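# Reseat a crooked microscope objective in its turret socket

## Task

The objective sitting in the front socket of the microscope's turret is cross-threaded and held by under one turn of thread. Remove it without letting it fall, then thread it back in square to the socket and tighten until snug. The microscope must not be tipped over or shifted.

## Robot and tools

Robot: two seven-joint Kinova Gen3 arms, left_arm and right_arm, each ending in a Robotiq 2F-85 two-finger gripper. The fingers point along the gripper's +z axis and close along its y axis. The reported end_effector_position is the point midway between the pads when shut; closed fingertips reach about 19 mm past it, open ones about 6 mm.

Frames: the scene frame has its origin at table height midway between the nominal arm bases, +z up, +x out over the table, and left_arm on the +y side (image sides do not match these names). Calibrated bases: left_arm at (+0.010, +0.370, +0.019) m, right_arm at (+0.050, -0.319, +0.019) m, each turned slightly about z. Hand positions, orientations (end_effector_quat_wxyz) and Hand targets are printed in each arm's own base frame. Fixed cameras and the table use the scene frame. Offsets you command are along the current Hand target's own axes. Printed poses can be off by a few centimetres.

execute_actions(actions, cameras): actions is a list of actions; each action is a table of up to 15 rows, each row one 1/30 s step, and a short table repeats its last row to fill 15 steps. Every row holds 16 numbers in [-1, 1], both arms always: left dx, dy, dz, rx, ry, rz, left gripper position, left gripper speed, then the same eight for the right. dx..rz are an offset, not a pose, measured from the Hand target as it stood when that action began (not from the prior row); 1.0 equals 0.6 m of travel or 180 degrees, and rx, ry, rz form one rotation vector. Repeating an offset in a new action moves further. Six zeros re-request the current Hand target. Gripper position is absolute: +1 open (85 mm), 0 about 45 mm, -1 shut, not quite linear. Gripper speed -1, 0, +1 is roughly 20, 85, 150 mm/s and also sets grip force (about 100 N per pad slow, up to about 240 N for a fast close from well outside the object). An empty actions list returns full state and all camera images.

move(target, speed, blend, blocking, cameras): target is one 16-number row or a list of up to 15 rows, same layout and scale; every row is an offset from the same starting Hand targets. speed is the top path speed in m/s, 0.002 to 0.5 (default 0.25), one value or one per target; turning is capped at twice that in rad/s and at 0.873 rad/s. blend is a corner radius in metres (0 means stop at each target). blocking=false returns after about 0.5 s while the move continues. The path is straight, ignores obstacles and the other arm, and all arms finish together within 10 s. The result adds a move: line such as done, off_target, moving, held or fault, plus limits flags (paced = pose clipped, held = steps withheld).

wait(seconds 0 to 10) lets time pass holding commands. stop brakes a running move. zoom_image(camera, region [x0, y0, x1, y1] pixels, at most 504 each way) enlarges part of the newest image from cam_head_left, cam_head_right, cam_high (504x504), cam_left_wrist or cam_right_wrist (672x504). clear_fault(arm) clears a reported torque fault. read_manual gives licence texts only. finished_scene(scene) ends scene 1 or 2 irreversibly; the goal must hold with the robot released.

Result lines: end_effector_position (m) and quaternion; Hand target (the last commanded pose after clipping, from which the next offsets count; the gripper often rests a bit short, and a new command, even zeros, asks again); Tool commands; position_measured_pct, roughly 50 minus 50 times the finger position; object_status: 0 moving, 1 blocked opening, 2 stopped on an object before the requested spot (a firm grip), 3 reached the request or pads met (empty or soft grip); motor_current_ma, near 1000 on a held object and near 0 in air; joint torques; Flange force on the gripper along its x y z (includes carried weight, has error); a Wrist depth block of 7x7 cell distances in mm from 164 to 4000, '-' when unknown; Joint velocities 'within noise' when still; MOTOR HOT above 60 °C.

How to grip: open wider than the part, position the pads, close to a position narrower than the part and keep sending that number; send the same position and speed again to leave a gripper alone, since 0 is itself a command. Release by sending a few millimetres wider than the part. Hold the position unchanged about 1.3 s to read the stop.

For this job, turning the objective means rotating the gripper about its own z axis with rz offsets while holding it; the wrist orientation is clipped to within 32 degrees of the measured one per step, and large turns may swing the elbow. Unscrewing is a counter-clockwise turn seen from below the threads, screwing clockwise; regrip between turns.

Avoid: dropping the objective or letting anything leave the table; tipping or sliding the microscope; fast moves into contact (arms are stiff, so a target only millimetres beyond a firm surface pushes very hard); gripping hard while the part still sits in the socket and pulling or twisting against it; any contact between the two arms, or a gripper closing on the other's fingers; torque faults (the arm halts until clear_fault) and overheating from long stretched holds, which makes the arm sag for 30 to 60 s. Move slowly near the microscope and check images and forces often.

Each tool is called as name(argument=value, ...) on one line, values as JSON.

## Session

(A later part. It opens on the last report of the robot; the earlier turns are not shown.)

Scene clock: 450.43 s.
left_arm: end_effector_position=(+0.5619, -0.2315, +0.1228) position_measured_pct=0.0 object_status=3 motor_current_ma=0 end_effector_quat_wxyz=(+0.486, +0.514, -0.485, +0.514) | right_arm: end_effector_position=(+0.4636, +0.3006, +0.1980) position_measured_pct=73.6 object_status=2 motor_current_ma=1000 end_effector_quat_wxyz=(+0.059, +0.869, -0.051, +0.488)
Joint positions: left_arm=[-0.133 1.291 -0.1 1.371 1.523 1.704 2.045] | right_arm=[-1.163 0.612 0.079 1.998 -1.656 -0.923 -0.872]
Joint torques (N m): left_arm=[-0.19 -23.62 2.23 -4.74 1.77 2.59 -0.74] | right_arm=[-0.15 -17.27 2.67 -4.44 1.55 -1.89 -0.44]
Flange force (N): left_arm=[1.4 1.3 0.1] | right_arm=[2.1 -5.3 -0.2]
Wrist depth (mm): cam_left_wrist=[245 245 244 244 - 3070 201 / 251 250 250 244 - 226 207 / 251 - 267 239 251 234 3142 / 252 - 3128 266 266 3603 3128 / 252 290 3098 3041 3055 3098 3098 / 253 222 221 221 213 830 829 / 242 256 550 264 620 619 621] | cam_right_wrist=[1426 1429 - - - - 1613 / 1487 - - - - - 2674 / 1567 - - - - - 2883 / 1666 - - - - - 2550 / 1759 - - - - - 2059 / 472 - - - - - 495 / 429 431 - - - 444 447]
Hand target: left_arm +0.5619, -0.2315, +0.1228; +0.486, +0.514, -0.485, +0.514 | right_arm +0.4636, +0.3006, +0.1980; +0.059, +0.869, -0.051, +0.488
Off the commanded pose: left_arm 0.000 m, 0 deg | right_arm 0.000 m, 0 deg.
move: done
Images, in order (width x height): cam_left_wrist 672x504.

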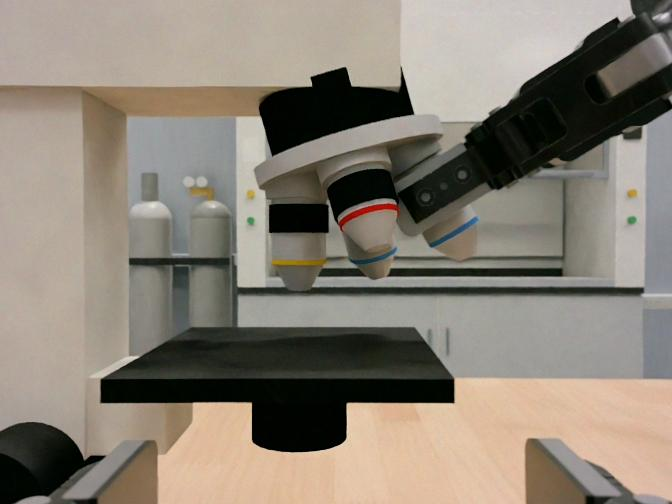

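move(target=[0,0,0,0,0,0,1,1,0.0003,0.0004,-0.0001,0.0917,0,-0.0001,-0.49,-1], speed=0.2)

move(target=[0,0,0,0,0,0,1,1,0.0004,0.0004,0.0000,0.0917,0,-0.0002,-0.49,-1], speed=0.2, cameras=["cam_left_wrist"])

zoom_image(camera="cam_left_wrist", region=[390, 162, 414, 190])

zoom_image(camera="cam_left_wrist", region=[370, 130, 510, 290])

Scene clock: 452.03 s.
left_arm: end_effector_position=(+0.5619, -0.2315, +0.1228) position_measured_pct=0.0 object_status=3 motor_current_ma=0 end_effector_quat_wxyz=(+0.486, +0.514, -0.485, +0.514) | right_arm: end_effector_position=(+0.4636, +0.3004, +0.1982) position_measured_pct=73.6 object_status=2 motor_current_ma=1000 end_effector_quat_wxyz=(-0.067, +0.869, +0.020, +0.490)
Joint positions: left_arm=[-0.133 1.291 -0.1 1.371 1.523 1.704 2.045] | right_arm=[-1.022 0.523 0.044 2.243 -1.059 -0.793 -1.315]
Joint torques (N m): left_arm=[-0.13 -23.58 2.26 -4.78 1.76 2.59 -0.74] | right_arm=[-1.27 -15.74 0.83 -2.6 0.7 -2.12 -0.3]
Flange force (N): left_arm=[1.5 1.6 0.0] | right_arm=[3.8 -4.5 7.3]
Wrist depth (mm): cam_left_wrist=[245 245 244 243 - 2987 222 / 250 250 250 244 - 239 227 / 251 - 267 239 253 250 3188 / 252 - 3203 266 266 3663 3113 / 253 290 3128 3041 3041 3084 3084 / 253 222 222 221 213 833 827 / 242 256 552 264 620 621 621] | cam_right_wrist=[1571 - - - - 1435 1797 / 1641 - - - - - 2351 / 1754 - - - - - 2447 / 2695 - - - - - 1878 / 2203 - - - - - 1842 / 505 527 - - - - 450 / 273 - - - - - 411]
Hand target: left_arm +0.5619, -0.2315, +0.1228; +0.486, +0.514, -0.485, +0.514 | right_arm +0.4636, +0.3003, +0.1982; -0.067, +0.869, +0.020, +0.490
Off the commanded pose: left_arm 0.000 m, 0 deg | right_arm 0.000 m, 0 deg.
move: done

Scene clock: 453.37 s.
left_arm: end_effector_position=(+0.5619, -0.2315, +0.1228) position_measured_pct=0.0 object_status=3 motor_current_ma=0 end_effector_quat_wxyz=(+0.486, +0.514, -0.485, +0.514) | right_arm: end_effector_position=(+0.4638, +0.3001, +0.1984) position_measured_pct=73.6 object_status=2 motor_current_ma=1000 end_effector_quat_wxyz=(-0.190, +0.850, +0.090, +0.482)
Joint positions: left_arm=[-0.133 1.291 -0.1 1.371 1.523 1.704 2.045] | right_arm=[-0.681 0.523 -0.096 2.399 -0.353 -0.894 -1.704]
Joint torques (N m): left_arm=[-0.13 -23.62 2.21 -4.76 1.77 2.62 -0.71] | right_arm=[-1.89 -14.62 -0.97 -0.85 0.95 -2.06 -0.31]
Flange force (N): left_arm=[1.4 1.5 0.1] | right_arm=[6.4 -0.5 9.5]
Wrist depth (mm): cam_left_wrist=[245 244 244 243 - 365 293 / 250 250 250 244 - 252 246 / 251 - 267 238 252 258 3041 / 252 - 3234 266 271 3603 3157 / 252 290 3084 3041 3014 3070 3055 / 253 222 221 222 213 830 830 / 242 256 551 264 619 619 621] | cam_right_wrist=[- - - - - 207 1353 / 3128 - - - - - 1417 / 3055 - - - - - 1500 / 3000 - - - - - 1594 / 2883 - - - - - 1696 / 628 331 - - - - 281 / 301 319 - - - - 225]
Hand target: left_arm +0.5619, -0.2315, +0.1228; +0.486, +0.514, -0.485, +0.514 | right_arm +0.4638, +0.3001, +0.1984; -0.190, +0.850, +0.090, +0.482
Off the commanded pose: left_arm 0.000 m, 0 deg | right_arm 0.000 m, 0 deg.
move: done
Images, in order (width x height): cam_left_wrist 672x504.

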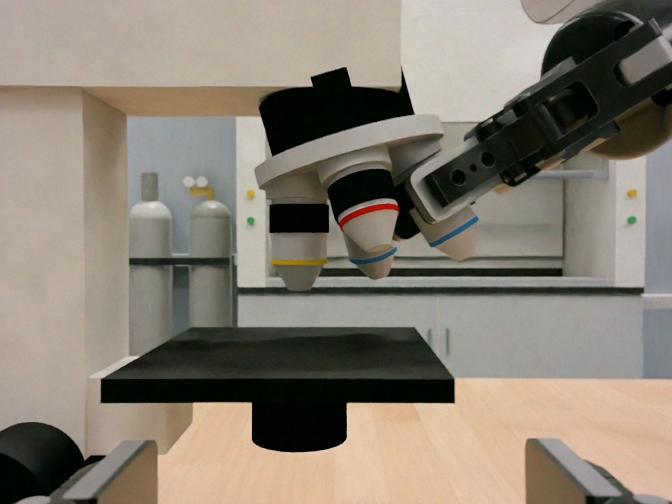

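Scaled by 18.000.

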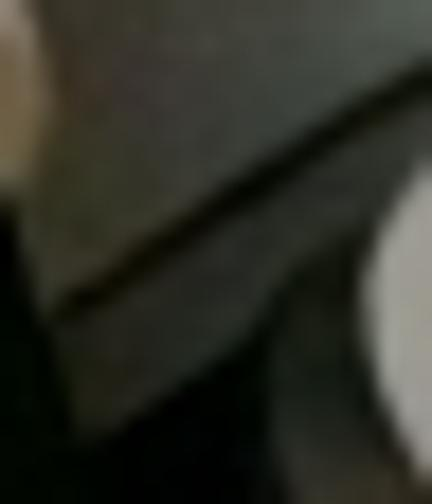

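Scaled by 3.150.

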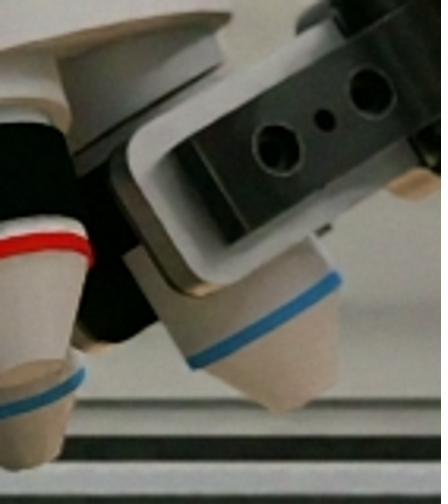

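zoom_image(camera="cam_left_wrist", region=[462, 210, 490, 238])

move(target=[0,0,0,0,0,0,1,1,0.0005,0.0006,0.0000,0.0917,0,-0.0003,-0.49,-1], speed=0.15)

move(target=[0,0,0,0,0,0,1,1,0.0002,0.0005,-0.0001,0.0458,0,-0.0001,-0.49,-1], speed=0.15)

move(target=[0,0,0,0,0,0,1,1,0.0002,0.0005,-0.0001,0.0458,0,-0.0001,-0.49,-1], speed=0.15, cameras=["cam_left_wrist"])

zoom_image(camera="cam_left_wrist", region=[462, 210, 490, 238])

zoom_image(camera="cam_left_wrist", region=[390, 162, 414, 190])

zoom_image(camera="cam_left_wrist", region=[370, 130, 510, 290])

Scaled by 18.000.

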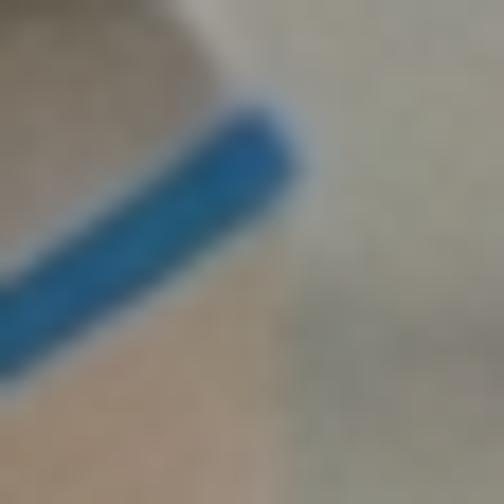

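Scene clock: 455.57 s.
left_arm: end_effector_position=(+0.5619, -0.2315, +0.1228) position_measured_pct=0.0 object_status=3 motor_current_ma=0 end_effector_quat_wxyz=(+0.486, +0.514, -0.485, +0.514) | right_arm: end_effector_position=(+0.4640, +0.2998, +0.1985) position_measured_pct=73.6 object_status=2 motor_current_ma=1000 end_effector_quat_wxyz=(-0.310, +0.814, +0.159, +0.464)
Joint positions: left_arm=[-0.133 1.291 -0.1 1.371 1.523 1.704 2.045] | right_arm=[-0.313 0.618 -0.177 2.417 0.3 -1.045 -1.898]
Joint torques (N m): left_arm=[-0.16 -23.58 2.22 -4.7 1.74 2.61 -0.73] | right_arm=[-2.29 -15.4 -2.58 0.06 1.21 -2.82 -0.2]
Flange force (N): left_arm=[1.4 1.2 0.1] | right_arm=[6.2 6.2 8.4]
Wrist depth (mm): cam_left_wrist=[245 244 244 243 243 363 357 / 250 250 250 244 - 271 270 / 251 - 268 239 255 267 3070 / 252 - 3188 266 271 3603 3128 / 252 290 3028 3041 3070 3041 3041 / 253 222 221 221 213 827 828 / 242 256 553 264 620 618 620] | cam_right_wrist=[- - - - - 178 205 / 2652 - - - - - 202 / 2642 - - - - - 220 / 2560 - - - - - 232 / 2511 - - - - - 243 / 352 365 - - - - 240 / 341 331 - - - - -]
Hand target: left_arm +0.5619, -0.2315, +0.1228; +0.486, +0.514, -0.485, +0.514 | right_arm +0.4641, +0.2998, +0.1985; -0.310, +0.814, +0.159, +0.464
Off the commanded pose: left_arm 0.000 m, 0 deg | right_arm 0.000 m, 0 deg.
move: done

Scene clock: 456.53 s.
left_arm: end_effector_position=(+0.5619, -0.2315, +0.1228) position_measured_pct=0.0 object_status=3 motor_current_ma=0 end_effector_quat_wxyz=(+0.486, +0.514, -0.485, +0.514) | right_arm: end_effector_position=(+0.4642, +0.2995, +0.1986) position_measured_pct=73.6 object_status=2 motor_current_ma=1000 end_effector_quat_wxyz=(-0.368, +0.790, +0.192, +0.452)
Joint positions: left_arm=[-0.133 1.291 -0.1 1.371 1.523 1.704 2.045] | right_arm=[-0.161 0.685 -0.195 2.369 0.596 -1.094 -1.966]
Joint torques (N m): left_arm=[-0.12 -23.61 2.23 -4.8 1.76 2.59 -0.72] | right_arm=[-2.12 -16.5 -3.21 0.19 0.9 -3.32 -0.17]
Flange force (N): left_arm=[1.5 1.6 0.0] | right_arm=[4.7 9.3 6.7]
Wrist depth (mm): cam_left_wrist=[245 245 244 244 389 372 469 / 251 250 251 243 257 284 281 / 252 - 268 239 259 276 3014 / 252 - 3282 266 270 3584 3188 / 252 290 3098 3000 3070 3028 3098 / 252 222 222 221 213 832 830 / 242 255 551 264 618 621 620] | cam_right_wrist=[- - - - - 189 177 / 2493 - - - - - 174 / 2550 - - - - - 206 / 2483 - - - - - 223 / 2483 396 - - - - 236 / 373 375 - - - - 237 / 474 354 - - - - -]
Hand target: left_arm +0.5619, -0.2315, +0.1228; +0.486, +0.514, -0.485, +0.514 | right_arm +0.4642, +0.2995, +0.1985; -0.368, +0.790, +0.192, +0.452
Off the commanded pose: left_arm 0.000 m, 0 deg | right_arm 0.000 m, 0 deg.
move: done

Scene clock: 457.50 s.
left_arm: end_effector_position=(+0.5619, -0.2315, +0.1228) position_measured_pct=0.0 object_status=3 motor_current_ma=0 end_effector_quat_wxyz=(+0.486, +0.514, -0.485, +0.514) | right_arm: end_effector_position=(+0.4645, +0.2992, +0.1985) position_measured_pct=73.6 object_status=2 motor_current_ma=1000 end_effector_quat_wxyz=(-0.424, +0.761, +0.224, +0.437)
Joint positions: left_arm=[-0.133 1.291 -0.1 1.371 1.523 1.704 2.045] | right_arm=[-0.043 0.757 -0.205 2.288 0.867 -1.133 -2.045]
Joint torques (N m): left_arm=[-0.15 -23.62 2.27 -4.78 1.77 2.61 -0.74] | right_arm=[-1.94 -17.12 -3.55 0.38 0.91 -3.55 -0.07]
Flange force (N): left_arm=[1.4 1.5 0.1] | right_arm=[3.7 9.5 5.0]
Wrist depth (mm): cam_left_wrist=[245 244 244 243 392 386 514 / 251 250 250 243 281 293 296 / 252 - 267 239 261 281 3028 / 252 - 3203 266 269 3546 3142 / 252 290 3014 3000 3070 3070 3084 / 253 222 221 221 213 827 833 / 242 256 552 264 621 619 620] | cam_right_wrist=[- - - - - - - / 2402 - - - - - - / 2474 2642 - - - - - / 2474 - - - - - 220 / 472 404 - - - - 233 / 494 393 - - - - 224 / 2411 408 - - - - -]
Hand target: left_arm +0.5619, -0.2315, +0.1228; +0.486, +0.514, -0.485, +0.514 | right_arm +0.4645, +0.2992, +0.1986; -0.424, +0.761, +0.224, +0.437
Off the commanded pose: left_arm 0.000 m, 0 deg | right_arm 0.000 m, 0 deg.
move: done
Images, in order (width x height): cam_left_wrist 672x504.

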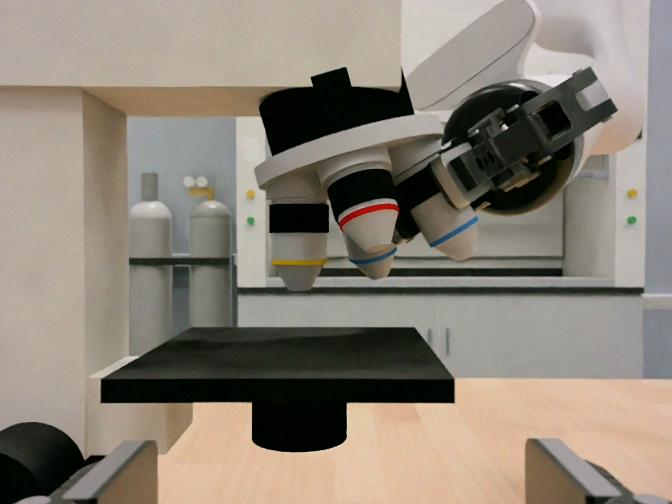

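Scaled by 18.000.

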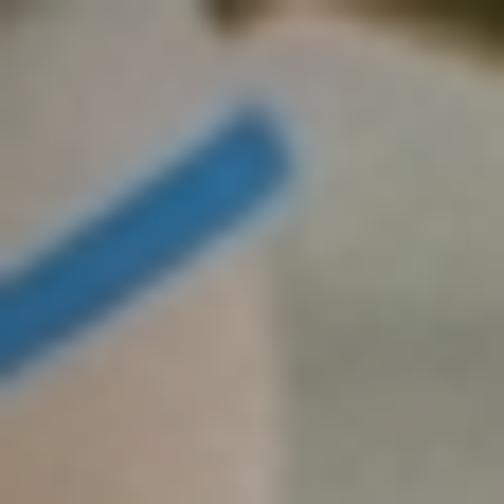

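Scaled by 18.000.

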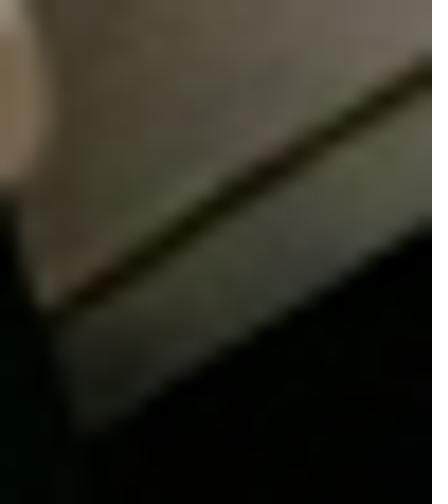

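Scaled by 3.150.

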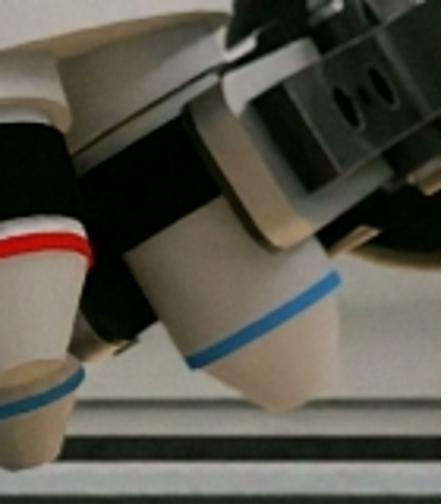

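move(target=[[0,0,0,0,0,0,1,1,0,0.0001,0,0,0,0,-0.42,-1],[0,0,0,0,0,0,1,1,-0.0021,-0.0022,0.0021,-0.55,0.0004,0.0021,-0.42,-1],[0,0,0,0,0,0,1,1,-0.0021,-0.0022,0.0021,-0.55,0.0004,0.0021,-0.49,-1]], speed=0.3)

move(target=[0,0,0,0,0,0,1,1,0.0004,0.0003,0.0003,0.0917,0,-0.0003,-0.49,-1], speed=0.2)

move(target=[0,0,0,0,0,0,1,1,0.0004,0.0003,0.0001,0.0917,0,-0.0003,-0.49,-1], speed=0.2)

Scene clock: 463.03 s.
left_arm: end_effector_position=(+0.5619, -0.2315, +0.1228) position_measured_pct=0.0 object_status=3 motor_current_ma=0 end_effector_quat_wxyz=(+0.486, +0.514, -0.485, +0.514) | right_arm: end_effector_position=(+0.4635, +0.3010, +0.1977) position_measured_pct=73.6 object_status=0 motor_current_ma=1000 end_effector_quat_wxyz=(+0.302, +0.817, -0.189, +0.453)
Joint positions: left_arm=[-0.133 1.291 -0.1 1.371 1.523 1.704 2.045] | right_arm=[-1.196 0.943 0.129 1.362 -2.198 -1.484 -0.402]
Joint torques (N m): left_arm=[-0.15 -23.64 2.22 -4.77 1.75 2.61 -0.73] | right_arm=[2.04 -20.94 4.99 -2.82 1.96 -1.54 -0.23]
Flange force (N): left_arm=[1.4 1.4 0.1] | right_arm=[3.0 -9.3 -8.2]
Wrist depth (mm): cam_left_wrist=[245 245 244 243 - 3028 179 / 250 250 251 244 243 176 182 / 251 - 267 239 222 183 - / 252 - 3188 266 267 3603 3142 / 253 290 3070 3041 3084 3070 3028 / 253 222 222 221 213 828 824 / 243 256 551 264 620 620 623] | cam_right_wrist=[204 179 - - - - - / 204 173 - - - - 3383 / 228 - - - - - 3508 / 231 - - - - - 3172 / 244 - - - - - 3250 / 252 - - - - 664 713 / 220 - - - - 571 614]
Hand target: left_arm +0.5619, -0.2315, +0.1228; +0.486, +0.514, -0.485, +0.514 | right_arm +0.4635, +0.3010, +0.1977; +0.302, +0.817, -0.189, +0.453
Off the commanded pose: left_arm 0.000 m, 0 deg | right_arm 0.000 m, 0 deg.
move: done

Scene clock: 464.27 s.
left_arm: end_effector_position=(+0.5619, -0.2315, +0.1228) position_measured_pct=0.0 object_status=3 motor_current_ma=0 end_effector_quat_wxyz=(+0.486, +0.514, -0.485, +0.514) | right_arm: end_effector_position=(+0.4636, +0.3008, +0.1979) position_measured_pct=73.6 object_status=2 motor_current_ma=1000 end_effector_quat_wxyz=(+0.182, +0.852, -0.122, +0.476)
Joint positions: left_arm=[-0.133 1.291 -0.1 1.371 1.523 1.704 2.045] | right_arm=[-1.213 0.759 0.112 1.702 -2.01 -1.174 -0.589]
Joint torques (N m): left_arm=[-0.12 -23.64 2.26 -4.75 1.75 2.58 -0.73] | right_arm=[1.18 -18.92 4.29 -3.6 2.03 -1.67 -0.35]
Flange force (N): left_arm=[1.4 1.4 0.0] | right_arm=[2.2 -7.5 -4.5]
Wrist depth (mm): cam_left_wrist=[245 245 244 243 - 3014 197 / 251 250 250 244 243 200 185 / 251 - 267 239 251 209 3113 / 252 - 3172 266 267 3684 3142 / 252 290 3055 3014 3041 3055 3041 / 253 221 221 222 213 826 831 / 242 256 551 264 620 621 621] | cam_right_wrist=[1359 216 - - - - 3172 / 1414 196 - - - - 3366 / 1490 - - - - - 3684 / 1579 - - - - - 3250 / 1722 - - - - - 686 / 433 - - - - 566 565 / 392 - - - - 489 503]
Hand target: left_arm +0.5619, -0.2315, +0.1228; +0.486, +0.514, -0.485, +0.514 | right_arm +0.4636, +0.3008, +0.1979; +0.182, +0.852, -0.122, +0.476
Off the commanded pose: left_arm 0.000 m, 0 deg | right_arm 0.000 m, 0 deg.
move: done

Scene clock: 465.53 s.
left_arm: end_effector_position=(+0.5619, -0.2315, +0.1228) position_measured_pct=0.0 object_status=3 motor_current_ma=0 end_effector_quat_wxyz=(+0.486, +0.514, -0.485, +0.514) | right_arm: end_effector_position=(+0.4637, +0.3006, +0.1981) position_measured_pct=73.6 object_status=2 motor_current_ma=1000 end_effector_quat_wxyz=(+0.058, +0.869, -0.052, +0.488)
Joint positions: left_arm=[-0.133 1.291 -0.1 1.371 1.523 1.704 2.045] | right_arm=[-1.199 0.615 0.13 2 -1.666 -0.895 -0.873]
Joint torques (N m): left_arm=[-0.16 -23.65 2.24 -4.73 1.77 2.61 -0.74] | right_arm=[-0.02 -17.24 3.16 -4.3 1.63 -1.93 -0.34]
Flange force (N): left_arm=[1.3 1.2 0.1] | right_arm=[1.6 -6.1 -0.4]
Wrist depth (mm): cam_left_wrist=[245 245 244 243 - 3041 201 / 250 250 250 244 - 226 207 / 251 - 267 239 251 239 3142 / 252 - 3128 266 267 3508 3203 / 252 290 3028 3041 3084 3055 3041 / 253 222 222 222 213 831 827 / 242 256 552 264 619 621 621] | cam_right_wrist=[1426 1417 - - - - 1625 / 1493 - - - - - 2684 / 1579 - - - - - 2921 / 1653 - - - - - 2570 / 1797 - - - - - 2066 / 472 - - - - - 493 / 430 - - - - 445 447]
Hand target: left_arm +0.5619, -0.2315, +0.1228; +0.486, +0.514, -0.485, +0.514 | right_arm +0.4637, +0.3006, +0.1981; +0.058, +0.869, -0.052, +0.488
Off the commanded pose: left_arm 0.000 m, 0 deg | right_arm 0.000 m, 0 deg.
move: done

move(target=[0,0,0,0,0,0,1,1,0.0003,0.0004,-0.0001,0.0917,0,-0.0001,-0.49,-1], speed=0.2)

move(target=[0,0,0,0,0,0,1,1,0.0002,0.0003,0.0,0.0458,0,-0.0001,-0.49,-1], speed=0.2)

move(target=[0,0,0,0,0,0,1,1,0.0002,0.0002,0.0000,0.0458,0,-0.0001,-0.49,-1], speed=0.2, cameras=["cam_left_wrist"])

zoom_image(camera="cam_left_wrist", region=[390, 162, 414, 190])

zoom_image(camera="cam_left_wrist", region=[370, 130, 510, 290])

Scene clock: 467.20 s.
left_arm: end_effector_position=(+0.5619, -0.2315, +0.1228) position_measured_pct=0.0 object_status=3 motor_current_ma=0 end_effector_quat_wxyz=(+0.486, +0.514, -0.485, +0.514) | right_arm: end_effector_position=(+0.4637, +0.3004, +0.1984) position_measured_pct=73.6 object_status=2 motor_current_ma=1000 end_effector_quat_wxyz=(-0.067, +0.869, +0.019, +0.490)
Joint positions: left_arm=[-0.133 1.291 -0.1 1.371 1.523 1.704 2.045] | right_arm=[-1.058 0.525 0.091 2.245 -1.048 -0.774 -1.337]
Joint torques (N m): left_arm=[-0.16 -23.61 2.25 -4.75 1.75 2.6 -0.71] | right_arm=[-1.35 -15.68 1.07 -2.57 0.52 -2.2 -0.51]
Flange force (N): left_arm=[1.4 1.4 0.1] | right_arm=[4.5 -4.4 7.7]
Wrist depth (mm): cam_left_wrist=[246 245 244 243 - 3041 223 / 251 250 251 244 - 239 227 / 251 - 268 239 254 251 3128 / 252 - 3266 266 266 3643 3219 / 252 290 3070 3041 3098 3084 3084 / 253 222 222 221 213 825 826 / 242 256 554 264 621 622 622] | cam_right_wrist=[1594 - - - - 1429 1807 / 1666 - - - - - 2351 / 1754 - - - - - 2420 / 2751 - - - - - 1889 / 2263 - - - - - 1847 / 520 527 - - - - 451 / 272 - - - - - 410]
Hand target: left_arm +0.5619, -0.2315, +0.1228; +0.486, +0.514, -0.485, +0.514 | right_arm +0.4637, +0.3004, +0.1984; -0.067, +0.869, +0.019, +0.490
Off the commanded pose: left_arm 0.000 m, 0 deg | right_arm 0.000 m, 0 deg.
move: done

Scene clock: 468.17 s.
left_arm: end_effector_position=(+0.5619, -0.2315, +0.1228) position_measured_pct=0.0 object_status=3 motor_current_ma=0 end_effector_quat_wxyz=(+0.486, +0.514, -0.485, +0.514) | right_arm: end_effector_position=(+0.4638, +0.3002, +0.1984) position_measured_pct=73.6 object_status=2 motor_current_ma=1000 end_effector_quat_wxyz=(-0.129, +0.862, +0.054, +0.488)
Joint positions: left_arm=[-0.133 1.291 -0.1 1.371 1.523 1.704 2.045] | right_arm=[-0.898 0.51 0.014 2.337 -0.688 -0.814 -1.56]
Joint torques (N m): left_arm=[-0.14 -23.62 2.22 -4.74 1.74 2.6 -0.75] | right_arm=[-1.26 -14.91 0.34 -1.47 0.38 -2.06 -0.42]
Flange force (N): left_arm=[1.4 1.3 0.1] | right_arm=[5.5 -3.1 9.1]
Wrist depth (mm): cam_left_wrist=[245 245 244 243 - 3028 271 / 251 250 251 244 - 245 237 / 251 - 267 239 253 254 3188 / 252 - 3157 266 270 3623 3172 / 253 290 3055 3070 3070 3055 3000 / 253 222 222 221 213 830 830 / 242 256 551 264 621 621 622] | cam_right_wrist=[2821 - - - - - 1417 / 2921 - - - - - 1477 / 3084 - - - - - 1560 / 3266 - - - - - 1670 / 2560 - - - - - 1797 / 323 526 - - - - 433 / 290 292 - - - - 394]
Hand target: left_arm +0.5619, -0.2315, +0.1228; +0.486, +0.514, -0.485, +0.514 | right_arm +0.4638, +0.3002, +0.1984; -0.129, +0.862, +0.054, +0.488
Off the commanded pose: left_arm 0.000 m, 0 deg | right_arm 0.000 m, 0 deg.
move: done

Scene clock: 469.13 s.
left_arm: end_effector_position=(+0.5619, -0.2315, +0.1228) position_measured_pct=0.0 object_status=3 motor_current_ma=0 end_effector_quat_wxyz=(+0.486, +0.514, -0.485, +0.514) | right_arm: end_effector_position=(+0.4639, +0.3001, +0.1985) position_measured_pct=73.6 object_status=2 motor_current_ma=1000 end_effector_quat_wxyz=(-0.191, +0.850, +0.089, +0.483)
Joint positions: left_arm=[-0.133 1.291 -0.1 1.371 1.523 1.704 2.045] | right_arm=[-0.71 0.523 -0.06 2.401 -0.339 -0.892 -1.73]
Joint torques (N m): left_arm=[-0.16 -23.58 2.23 -4.72 1.74 2.59 -0.72] | right_arm=[-1.64 -14.38 -0.55 -0.68 0.55 -2 -0.26]
Flange force (N): left_arm=[1.4 1.3 0.1] | right_arm=[6.7 0.0 9.5]
Wrist depth (mm): cam_left_wrist=[245 244 244 244 - 364 289 / 251 250 250 243 - 251 246 / 251 - 268 239 252 258 3041 / 252 - 3234 266 270 3603 3142 / 252 290 3128 2987 3098 3055 3070 / 253 222 222 221 213 829 827 / 242 256 553 264 621 622 620] | cam_right_wrist=[- - - - - 209 1367 / 3028 - - - - - 1429 / 3028 - - - - - 1507 / 3000 - - - - - 1598 / 2895 - - - - - 1709 / 632 333 - - - - 281 / 301 315 - - - - 225]
Hand target: left_arm +0.5619, -0.2315, +0.1228; +0.486, +0.514, -0.485, +0.514 | right_arm +0.4639, +0.3000, +0.1985; -0.191, +0.850, +0.089, +0.483
Off the commanded pose: left_arm 0.000 m, 0 deg | right_arm 0.000 m, 0 deg.
move: done
Images, in order (width x height): cam_left_wrist 672x504.

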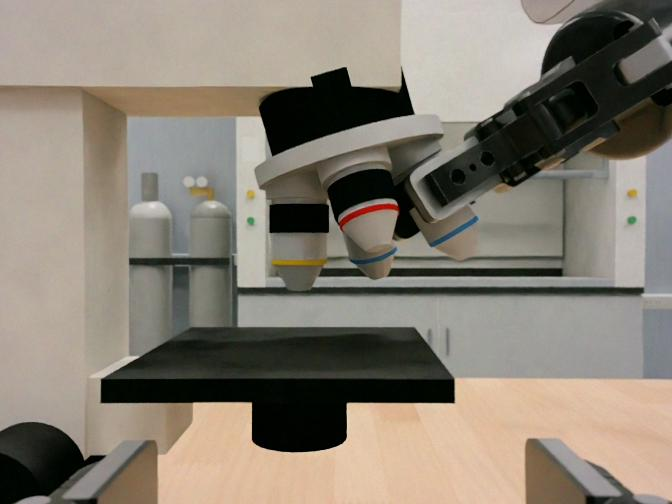

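Scaled by 18.000.

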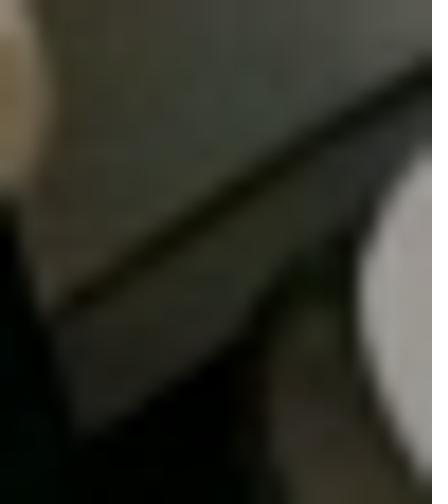

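Scaled by 3.150.

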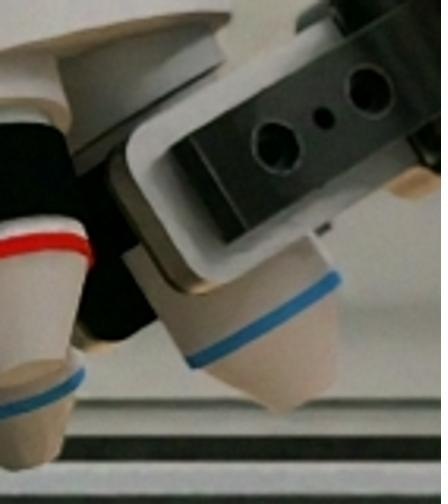

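move(target=[0,0,0,0,0,0,1,1,0.0003,0.0003,0.0000,0.0458,0,-0.0001,-0.49,-1], speed=0.15)

move(target=[0,0,0,0,0,0,1,1,0.0003,0.0004,0.0000,0.0458,0,-0.0001,-0.49,-1], speed=0.15)

move(target=[0,0,0,0,0,0,1,1,0.0002,0.0005,-0.0001,0.0458,0,-0.0001,-0.49,-1], speed=0.15)

move(target=[0,0,0,0,0,0,1,1,0.0001,0.0005,-0.0001,0.0458,0,-0.0001,-0.49,-1], speed=0.15, cameras=["cam_left_wrist"])

zoom_image(camera="cam_left_wrist", region=[390, 162, 414, 190])

zoom_image(camera="cam_left_wrist", region=[370, 130, 510, 290])

Scene clock: 470.50 s.
left_arm: end_effector_position=(+0.5619, -0.2315, +0.1228) position_measured_pct=0.0 object_status=3 motor_current_ma=0 end_effector_quat_wxyz=(+0.486, +0.514, -0.485, +0.514) | right_arm: end_effector_position=(+0.4640, +0.2999, +0.1986) position_measured_pct=73.6 object_status=2 motor_current_ma=1000 end_effector_quat_wxyz=(-0.251, +0.834, +0.124, +0.475)
Joint positions: left_arm=[-0.133 1.291 -0.1 1.371 1.523 1.704 2.045] | right_arm=[-0.518 0.561 -0.111 2.429 -0.006 -0.981 -1.844]
Joint torques (N m): left_arm=[-0.16 -23.64 2.22 -4.78 1.77 2.6 -0.73] | right_arm=[-1.86 -14.56 -1.27 0.06 0.85 -2.22 -0.18]
Flange force (N): left_arm=[1.4 1.5 0.1] | right_arm=[7.1 2.6 9.8]
Wrist depth (mm): cam_left_wrist=[245 244 244 243 - 360 314 / 251 250 250 244 251 261 257 / 252 - 264 239 254 263 3041 / 252 - 3203 266 270 3746 3157 / 252 290 3014 3014 3041 3098 3014 / 253 222 221 222 213 828 831 / 242 256 551 264 622 623 619] | cam_right_wrist=[- - - - - 203 1339 / 2786 - - - - 182 1399 / 2821 - - - - - 1454 / 2751 - - - - - 268 / 2631 - - - - - 258 / 352 359 - - - - 238 / 320 324 - - - - -]
Hand target: left_arm +0.5619, -0.2315, +0.1228; +0.486, +0.514, -0.485, +0.514 | right_arm +0.4640, +0.2999, +0.1986; -0.251, +0.834, +0.124, +0.475
Off the commanded pose: left_arm 0.000 m, 0 deg | right_arm 0.000 m, 0 deg.
move: done

Scene clock: 471.50 s.
left_arm: end_effector_position=(+0.5619, -0.2315, +0.1228) position_measured_pct=0.0 object_status=3 motor_current_ma=0 end_effector_quat_wxyz=(+0.486, +0.514, -0.485, +0.514) | right_arm: end_effector_position=(+0.4642, +0.2997, +0.1987) position_measured_pct=73.6 object_status=2 motor_current_ma=1000 end_effector_quat_wxyz=(-0.311, +0.814, +0.158, +0.465)
Joint positions: left_arm=[-0.133 1.291 -0.1 1.371 1.523 1.704 2.045] | right_arm=[-0.341 0.618 -0.14 2.419 0.309 -1.057 -1.921]
Joint torques (N m): left_arm=[-0.22 -23.62 2.23 -4.74 1.75 2.6 -0.73] | right_arm=[-2 -15.32 -1.92 -0.16 1.06 -2.78 -0.19]
Flange force (N): left_arm=[1.4 1.3 0.2] | right_arm=[5.8 5.1 7.9]
Wrist depth (mm): cam_left_wrist=[245 244 244 243 243 363 356 / 250 250 250 243 252 266 269 / 251 - 267 239 255 267 3041 / 252 - 3172 266 270 3663 3172 / 252 290 3014 3070 3055 3084 2987 / 253 221 221 222 213 833 833 / 242 256 552 264 619 620 621] | cam_right_wrist=[- - - - - 179 206 / 2590 - - - - 175 203 / 2621 - - - - - 221 / 2610 - - - - - 233 / 2493 - - - - - 243 / 351 368 - - - - 240 / 342 332 - - - - -]
Hand target: left_arm +0.5619, -0.2315, +0.1228; +0.486, +0.514, -0.485, +0.514 | right_arm +0.4642, +0.2997, +0.1987; -0.311, +0.814, +0.158, +0.465
Off the commanded pose: left_arm 0.000 m, 0 deg | right_arm 0.000 m, 0 deg.
move: done

Scene clock: 472.47 s.
left_arm: end_effector_position=(+0.5619, -0.2315, +0.1228) position_measured_pct=0.0 object_status=3 motor_current_ma=0 end_effector_quat_wxyz=(+0.486, +0.514, -0.485, +0.514) | right_arm: end_effector_position=(+0.4644, +0.2994, +0.1987) position_measured_pct=73.6 object_status=2 motor_current_ma=1000 end_effector_quat_wxyz=(-0.368, +0.789, +0.191, +0.452)
Joint positions: left_arm=[-0.133 1.291 -0.1 1.371 1.523 1.704 2.045] | right_arm=[-0.19 0.684 -0.155 2.371 0.603 -1.113 -1.987]
Joint torques (N m): left_arm=[-0.2 -23.62 2.26 -4.77 1.77 2.58 -0.73] | right_arm=[-1.77 -16.21 -2.51 0.04 0.72 -3.14 -0.14]
Flange force (N): left_arm=[1.4 1.5 0.1] | right_arm=[4.7 7.9 6.2]
Wrist depth (mm): cam_left_wrist=[245 245 244 243 390 373 467 / 251 250 250 244 257 284 282 / 251 - 267 239 260 275 3014 / 252 - 3219 266 270 3546 3128 / 252 290 3070 3084 3000 3098 3055 / 253 222 222 221 213 828 832 / 242 256 553 264 623 621 621] | cam_right_wrist=[- - - - - 190 177 / 2540 - - - - - 175 / 2570 - - - - - 206 / 2502 - - - - - 223 / 2456 395 - - - - 236 / 373 375 - - - - 237 / 473 355 - - - - -]
Hand target: left_arm +0.5619, -0.2315, +0.1228; +0.486, +0.514, -0.485, +0.514 | right_arm +0.4644, +0.2994, +0.1987; -0.368, +0.789, +0.191, +0.452
Off the commanded pose: left_arm 0.000 m, 0 deg | right_arm 0.000 m, 0 deg.
move: done

Scene clock: 473.43 s.
left_arm: end_effector_position=(+0.5619, -0.2315, +0.1228) position_measured_pct=0.0 object_status=3 motor_current_ma=0 end_effector_quat_wxyz=(+0.486, +0.514, -0.485, +0.514) | right_arm: end_effector_position=(+0.4646, +0.2992, +0.1987) position_measured_pct=73.6 object_status=2 motor_current_ma=1000 end_effector_quat_wxyz=(-0.424, +0.761, +0.223, +0.438)
Joint positions: left_arm=[-0.133 1.291 -0.1 1.371 1.523 1.704 2.045] | right_arm=[-0.074 0.756 -0.164 2.29 0.869 -1.159 -2.061]
Joint torques (N m): left_arm=[-0.15 -23.59 2.25 -4.78 1.74 2.58 -0.73] | right_arm=[-1.69 -16.89 -2.91 0.29 0.66 -3.3 -0.04]
Flange force (N): left_arm=[1.5 1.5 0.1] | right_arm=[4.0 8.7 4.5]
Wrist depth (mm): cam_left_wrist=[245 245 244 243 392 385 512 / 250 250 250 244 281 294 297 / 251 - 268 239 260 281 3028 / 252 - 3203 266 270 3623 3157 / 252 290 3070 3028 3098 3070 3070 / 253 222 222 221 213 830 827 / 242 256 551 263 621 621 621] | cam_right_wrist=[- - - - - 186 - / 2465 - - - - - - / 2540 2570 - - - - - / 2465 - - - - - 220 / 470 405 - - - - 232 / 493 391 - - - - 225 / 2394 405 - - - - -]
Hand target: left_arm +0.5619, -0.2315, +0.1228; +0.486, +0.514, -0.485, +0.514 | right_arm +0.4646, +0.2992, +0.1987; -0.424, +0.761, +0.223, +0.438
Off the commanded pose: left_arm 0.000 m, 0 deg | right_arm 0.000 m, 0 deg.
move: done
Images, in order (width x height): cam_left_wrist 672x504.

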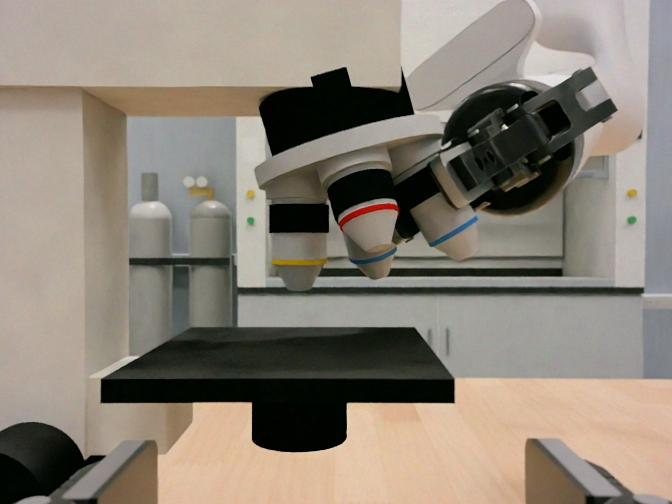

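Scaled by 18.000.

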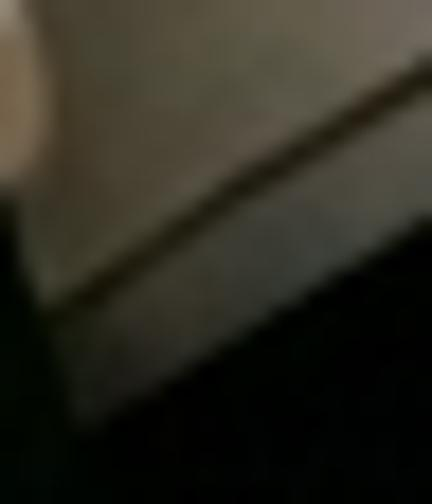

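Scaled by 3.150.

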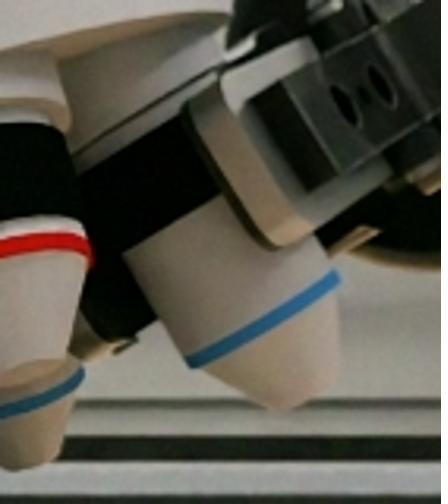

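move(target=[[0,0,0,0,0,0,1,1,0,0,0,0,0,0,-0.42,-1],[0,0,0,0,0,0,1,1,-0.0021,-0.0022,0.0021,-0.55,0.0004,0.0021,-0.42,-1],[0,0,0,0,0,0,1,1,-0.0021,-0.0022,0.0021,-0.55,0.0004,0.0021,-0.49,-1]], speed=0.3)

move(target=[0,0,0,0,0,0,1,1,0.0004,0.0003,0.0003,0.0917,0,-0.0003,-0.49,-1], speed=0.2)

move(target=[0,0,0,0,0,0,1,1,0.0004,0.0003,0.0001,0.0917,0,-0.0003,-0.49,-1], speed=0.2, cameras=["cam_left_wrist"])

zoom_image(camera="cam_left_wrist", region=[390, 162, 414, 190])

zoom_image(camera="cam_left_wrist", region=[370, 130, 510, 290])

Scene clock: 479.77 s.
left_arm: end_effector_position=(+0.5619, -0.2315, +0.1228) position_measured_pct=0.0 object_status=3 motor_current_ma=0 end_effector_quat_wxyz=(+0.486, +0.514, -0.485, +0.514) | right_arm: end_effector_position=(+0.4636, +0.3010, +0.1979) position_measured_pct=73.6 object_status=0 motor_current_ma=1000 end_effector_quat_wxyz=(+0.302, +0.817, -0.190, +0.453)
Joint positions: left_arm=[-0.133 1.291 -0.1 1.371 1.523 1.704 2.045] | right_arm=[-1.216 0.946 0.167 1.363 -2.222 -1.465 -0.39]
Joint torques (N m): left_arm=[-0.15 -23.6 2.27 -4.8 1.77 2.64 -0.73] | right_arm=[2.16 -20.99 5.32 -2.79 1.98 -1.66 -0.28]
Flange force (N): left_arm=[1.5 1.6 0.1] | right_arm=[2.7 -9.5 -8.1]
Wrist depth (mm): cam_left_wrist=[245 244 244 243 - 3028 179 / 250 250 250 243 242 176 183 / 251 - 267 239 221 185 - / 252 - 3234 266 266 3643 3188 / 253 290 3084 3070 3028 3041 3055 / 253 222 221 222 213 824 831 / 242 256 552 264 620 621 620] | cam_right_wrist=[203 178 - - - - - / 203 172 - - - - 3453 / 227 - - - - - 3383 / 232 - - - - - 3142 / 244 - - - - - 3219 / 252 - - - - 662 713 / 221 - - - - 572 612]
Hand target: left_arm +0.5619, -0.2315, +0.1228; +0.486, +0.514, -0.485, +0.514 | right_arm +0.4636, +0.3010, +0.1979; +0.302, +0.817, -0.190, +0.453
Off the commanded pose: left_arm 0.000 m, 0 deg | right_arm 0.000 m, 0 deg.
move: done

Scene clock: 481.00 s.
left_arm: end_effector_position=(+0.5619, -0.2315, +0.1228) position_measured_pct=0.0 object_status=3 motor_current_ma=0 end_effector_quat_wxyz=(+0.486, +0.514, -0.485, +0.514) | right_arm: end_effector_position=(+0.4637, +0.3007, +0.1980) position_measured_pct=73.6 object_status=2 motor_current_ma=1000 end_effector_quat_wxyz=(+0.182, +0.852, -0.123, +0.475)
Joint positions: left_arm=[-0.133 1.291 -0.1 1.371 1.523 1.704 2.045] | right_arm=[-1.24 0.762 0.156 1.702 -2.031 -1.15 -0.579]
Joint torques (N m): left_arm=[-0.14 -23.65 2.23 -4.79 1.76 2.58 -0.72] | right_arm=[1.3 -19.22 4.81 -3.66 1.99 -1.94 -0.33]
Flange force (N): left_arm=[1.4 1.6 0.0] | right_arm=[1.2 -7.8 -3.8]
Wrist depth (mm): cam_left_wrist=[245 244 244 244 - 3000 195 / 251 250 251 243 243 199 184 / 251 - 267 239 250 215 3142 / 252 - 3203 266 267 3643 3128 / 252 290 3070 3041 3098 3055 3055 / 253 222 221 221 213 830 831 / 242 256 552 264 619 620 620] | cam_right_wrist=[1364 218 - - - - 3219 / 1435 195 - - - - 3366 / 1503 - - - - - 3684 / 1594 - - - - - 3203 / 1674 - - - - - 685 / 432 - - - - 563 563 / 392 - - - - 489 503]
Hand target: left_arm +0.5619, -0.2315, +0.1228; +0.486, +0.514, -0.485, +0.514 | right_arm +0.4638, +0.3007, +0.1980; +0.182, +0.852, -0.123, +0.476
Off the commanded pose: left_arm 0.000 m, 0 deg | right_arm 0.000 m, 0 deg.
move: done

Scene clock: 482.27 s.
left_arm: end_effector_position=(+0.5619, -0.2315, +0.1228) position_measured_pct=0.0 object_status=3 motor_current_ma=0 end_effector_quat_wxyz=(+0.486, +0.514, -0.485, +0.514) | right_arm: end_effector_position=(+0.4638, +0.3005, +0.1982) position_measured_pct=73.6 object_status=2 motor_current_ma=1000 end_effector_quat_wxyz=(+0.058, +0.869, -0.053, +0.488)
Joint positions: left_arm=[-0.133 1.291 -0.1 1.371 1.523 1.704 2.045] | right_arm=[-1.235 0.618 0.181 2.001 -1.677 -0.867 -0.874]
Joint torques (N m): left_arm=[-0.14 -23.61 2.24 -4.73 1.78 2.6 -0.73] | right_arm=[0.14 -17.43 3.7 -4.11 1.54 -2.25 -0.33]
Flange force (N): left_arm=[1.4 1.3 0.0] | right_arm=[1.1 -6.9 0.5]
Wrist depth (mm): cam_left_wrist=[245 244 244 243 - 3084 201 / 251 250 250 243 - 226 209 / 252 - 268 239 250 239 3188 / 252 - 3128 265 267 3603 3172 / 252 290 3028 3014 3014 3014 3055 / 253 222 222 221 213 825 832 / 242 256 552 264 622 619 622] | cam_right_wrist=[1420 1426 - - - - 1629 / 1500 - - - - - 2674 / 1590 - - - - - 2858 / 1658 - - - - - 2493 / 1782 - - - - - 2059 / 473 - - - - - 493 / 429 - - - - 446 447]
Hand target: left_arm +0.5619, -0.2315, +0.1228; +0.486, +0.514, -0.485, +0.514 | right_arm +0.4639, +0.3005, +0.1983; +0.058, +0.869, -0.053, +0.488
Off the commanded pose: left_arm 0.000 m, 0 deg | right_arm 0.000 m, 0 deg.
move: done
Images, in order (width x height): cam_left_wrist 672x504.

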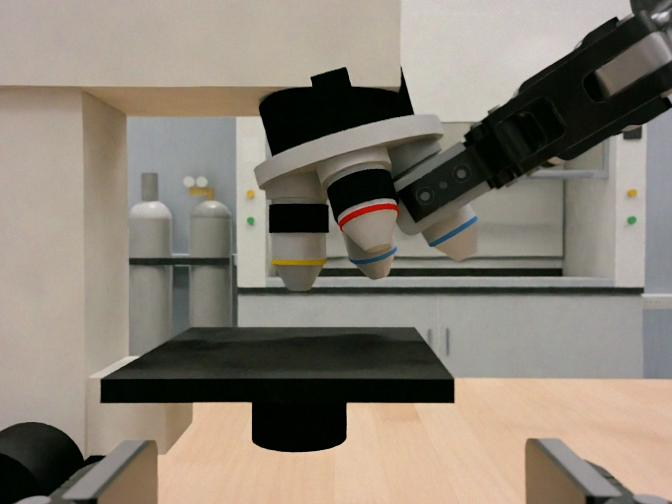

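Scaled by 18.000.

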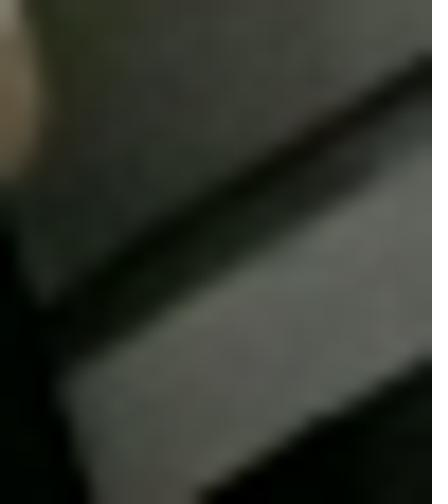

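Scaled by 3.150.

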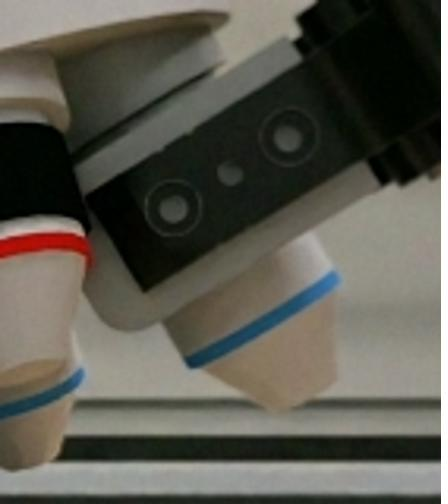

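move(target=[0,0,0,0,0,0,1,1,0.0003,0.0004,-0.0001,0.0917,0,-0.0001,-0.49,-1], speed=0.2)

move(target=[0,0,0,0,0,0,1,1,0.0002,0.0003,0.0,0.0458,0,-0.0001,-0.49,-1], speed=0.2)

move(target=[0,0,0,0,0,0,1,1,0.0002,0.0002,0.0000,0.0458,0,-0.0001,-0.49,-1], speed=0.2, cameras=["cam_left_wrist"])

zoom_image(camera="cam_left_wrist", region=[390, 162, 414, 190])

zoom_image(camera="cam_left_wrist", region=[370, 130, 510, 290])

Scene clock: 484.03 s.
left_arm: end_effector_position=(+0.5619, -0.2315, +0.1228) position_measured_pct=0.0 object_status=3 motor_current_ma=0 end_effector_quat_wxyz=(+0.486, +0.514, -0.485, +0.514) | right_arm: end_effector_position=(+0.4638, +0.3003, +0.1985) position_measured_pct=73.6 object_status=2 motor_current_ma=1000 end_effector_quat_wxyz=(-0.068, +0.869, +0.018, +0.491)
Joint positions: left_arm=[-0.133 1.291 -0.1 1.371 1.523 1.704 2.045] | right_arm=[-1.093 0.527 0.137 2.246 -1.037 -0.756 -1.359]
Joint torques (N m): left_arm=[-0.14 -23.66 2.22 -4.71 1.76 2.57 -0.72] | right_arm=[-1.14 -15.86 1.52 -2.11 0.46 -2.36 -0.52]
Flange force (N): left_arm=[1.3 1.2 0.0] | right_arm=[4.5 -6.1 8.8]
Wrist depth (mm): cam_left_wrist=[245 245 244 243 - 3055 223 / 251 250 250 244 - 239 227 / 251 - 267 239 254 251 3142 / 252 - 3188 266 267 3663 3142 / 253 289 3084 3014 3055 3000 3041 / 253 222 222 221 213 830 834 / 242 256 552 263 620 621 621] | cam_right_wrist=[1582 - - - - 1438 2218 / 1649 - - - - - 2360 / 1759 - - - - - 2483 / 2774 - - - - - 1911 / 2294 - - - - - 1862 / 534 515 - - - - 450 / 273 - - - - - 412]
Hand target: left_arm +0.5619, -0.2315, +0.1228; +0.486, +0.514, -0.485, +0.514 | right_arm +0.4639, +0.3003, +0.1984; -0.068, +0.869, +0.018, +0.491
Off the commanded pose: left_arm 0.000 m, 0 deg | right_arm 0.000 m, 0 deg.
move: done

Scene clock: 485.00 s.
left_arm: end_effector_position=(+0.5619, -0.2315, +0.1228) position_measured_pct=0.0 object_status=3 motor_current_ma=0 end_effector_quat_wxyz=(+0.486, +0.514, -0.485, +0.514) | right_arm: end_effector_position=(+0.4639, +0.3001, +0.1985) position_measured_pct=73.6 object_status=2 motor_current_ma=1000 end_effector_quat_wxyz=(-0.130, +0.861, +0.053, +0.488)
Joint positions: left_arm=[-0.133 1.291 -0.1 1.371 1.523 1.704 2.045] | right_arm=[-0.929 0.512 0.054 2.338 -0.674 -0.805 -1.586]
Joint torques (N m): left_arm=[-0.11 -23.63 2.23 -4.76 1.74 2.58 -0.73] | right_arm=[-0.95 -15.04 0.71 -0.95 0.23 -2.1 -0.19]
Flange force (N): left_arm=[1.4 1.4 0.0] | right_arm=[4.8 -3.8 10.5]
Wrist depth (mm): cam_left_wrist=[245 245 244 243 - 3014 277 / 251 250 250 244 - 244 236 / 251 - 265 239 253 254 3172 / 252 - 3172 266 270 3704 3157 / 253 290 2973 3041 3014 3041 3041 / 253 222 222 222 213 831 831 / 243 256 551 264 621 621 623] | cam_right_wrist=[2763 - - - - - 1393 / 2883 - - - - - 1497 / 3084 - - - - - 1567 / 3250 - - - - - 1674 / 2456 - - - - - 1812 / 323 527 - - - - 436 / 291 291 - - - - 393]
Hand target: left_arm +0.5619, -0.2315, +0.1228; +0.486, +0.514, -0.485, +0.514 | right_arm +0.4639, +0.3001, +0.1985; -0.130, +0.861, +0.053, +0.488
Off the commanded pose: left_arm 0.000 m, 0 deg | right_arm 0.000 m, 0 deg.
move: done

Scene clock: 485.97 s.
left_arm: end_effector_position=(+0.5619, -0.2315, +0.1228) position_measured_pct=0.0 object_status=3 motor_current_ma=0 end_effector_quat_wxyz=(+0.486, +0.514, -0.485, +0.514) | right_arm: end_effector_position=(+0.4640, +0.3000, +0.1986) position_measured_pct=73.6 object_status=2 motor_current_ma=1000 end_effector_quat_wxyz=(-0.191, +0.850, +0.088, +0.483)
Joint positions: left_arm=[-0.133 1.291 -0.1 1.371 1.523 1.704 2.045] | right_arm=[-0.739 0.524 -0.022 2.402 -0.325 -0.89 -1.755]
Joint torques (N m): left_arm=[-0.14 -23.61 2.23 -4.7 1.76 2.6 -0.73] | right_arm=[-1.29 -14.68 -0.06 -0.21 0.52 -2.07 -0.25]
Flange force (N): left_arm=[1.3 1.2 0.0] | right_arm=[6.2 -1.5 11.1]
Wrist depth (mm): cam_left_wrist=[245 245 244 243 - 364 288 / 251 250 250 244 - 250 246 / 251 - 265 239 252 259 3028 / 252 - 3157 266 270 3527 3219 / 252 290 3041 3055 3070 3055 3070 / 252 221 222 221 213 833 827 / 242 256 551 264 620 620 623] | cam_right_wrist=[- - - - - 209 1364 / 3070 - - - - - 1432 / 3041 - - - - - 1510 / 2921 - - - - - 1590 / 2821 - - - - - 1709 / 632 332 - - - - 282 / 300 316 - - - - 225]
Hand target: left_arm +0.5619, -0.2315, +0.1228; +0.486, +0.514, -0.485, +0.514 | right_arm +0.4640, +0.3000, +0.1986; -0.191, +0.850, +0.088, +0.483
Off the commanded pose: left_arm 0.000 m, 0 deg | right_arm 0.000 m, 0 deg.
move: done
Images, in order (width x height): cam_left_wrist 672x504.

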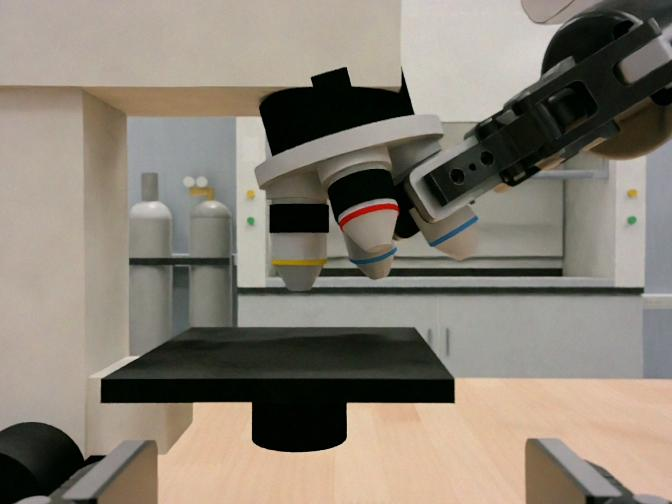

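Scaled by 18.000.

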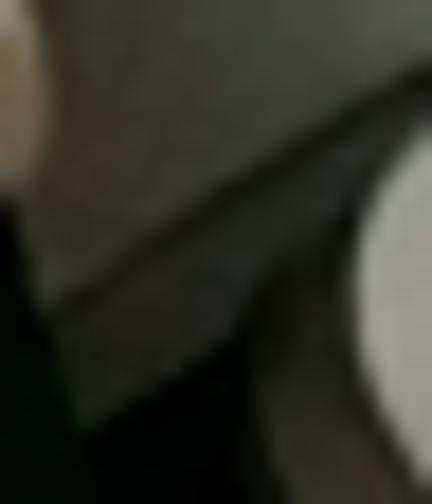

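Scaled by 3.150.

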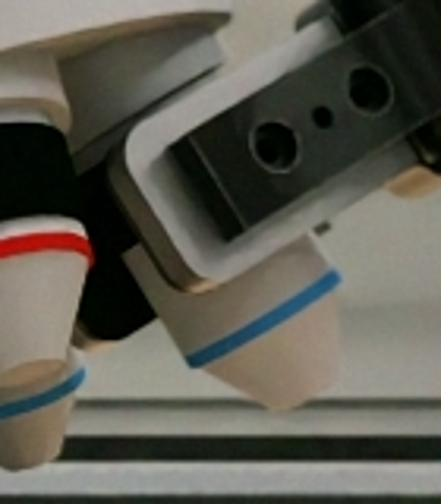

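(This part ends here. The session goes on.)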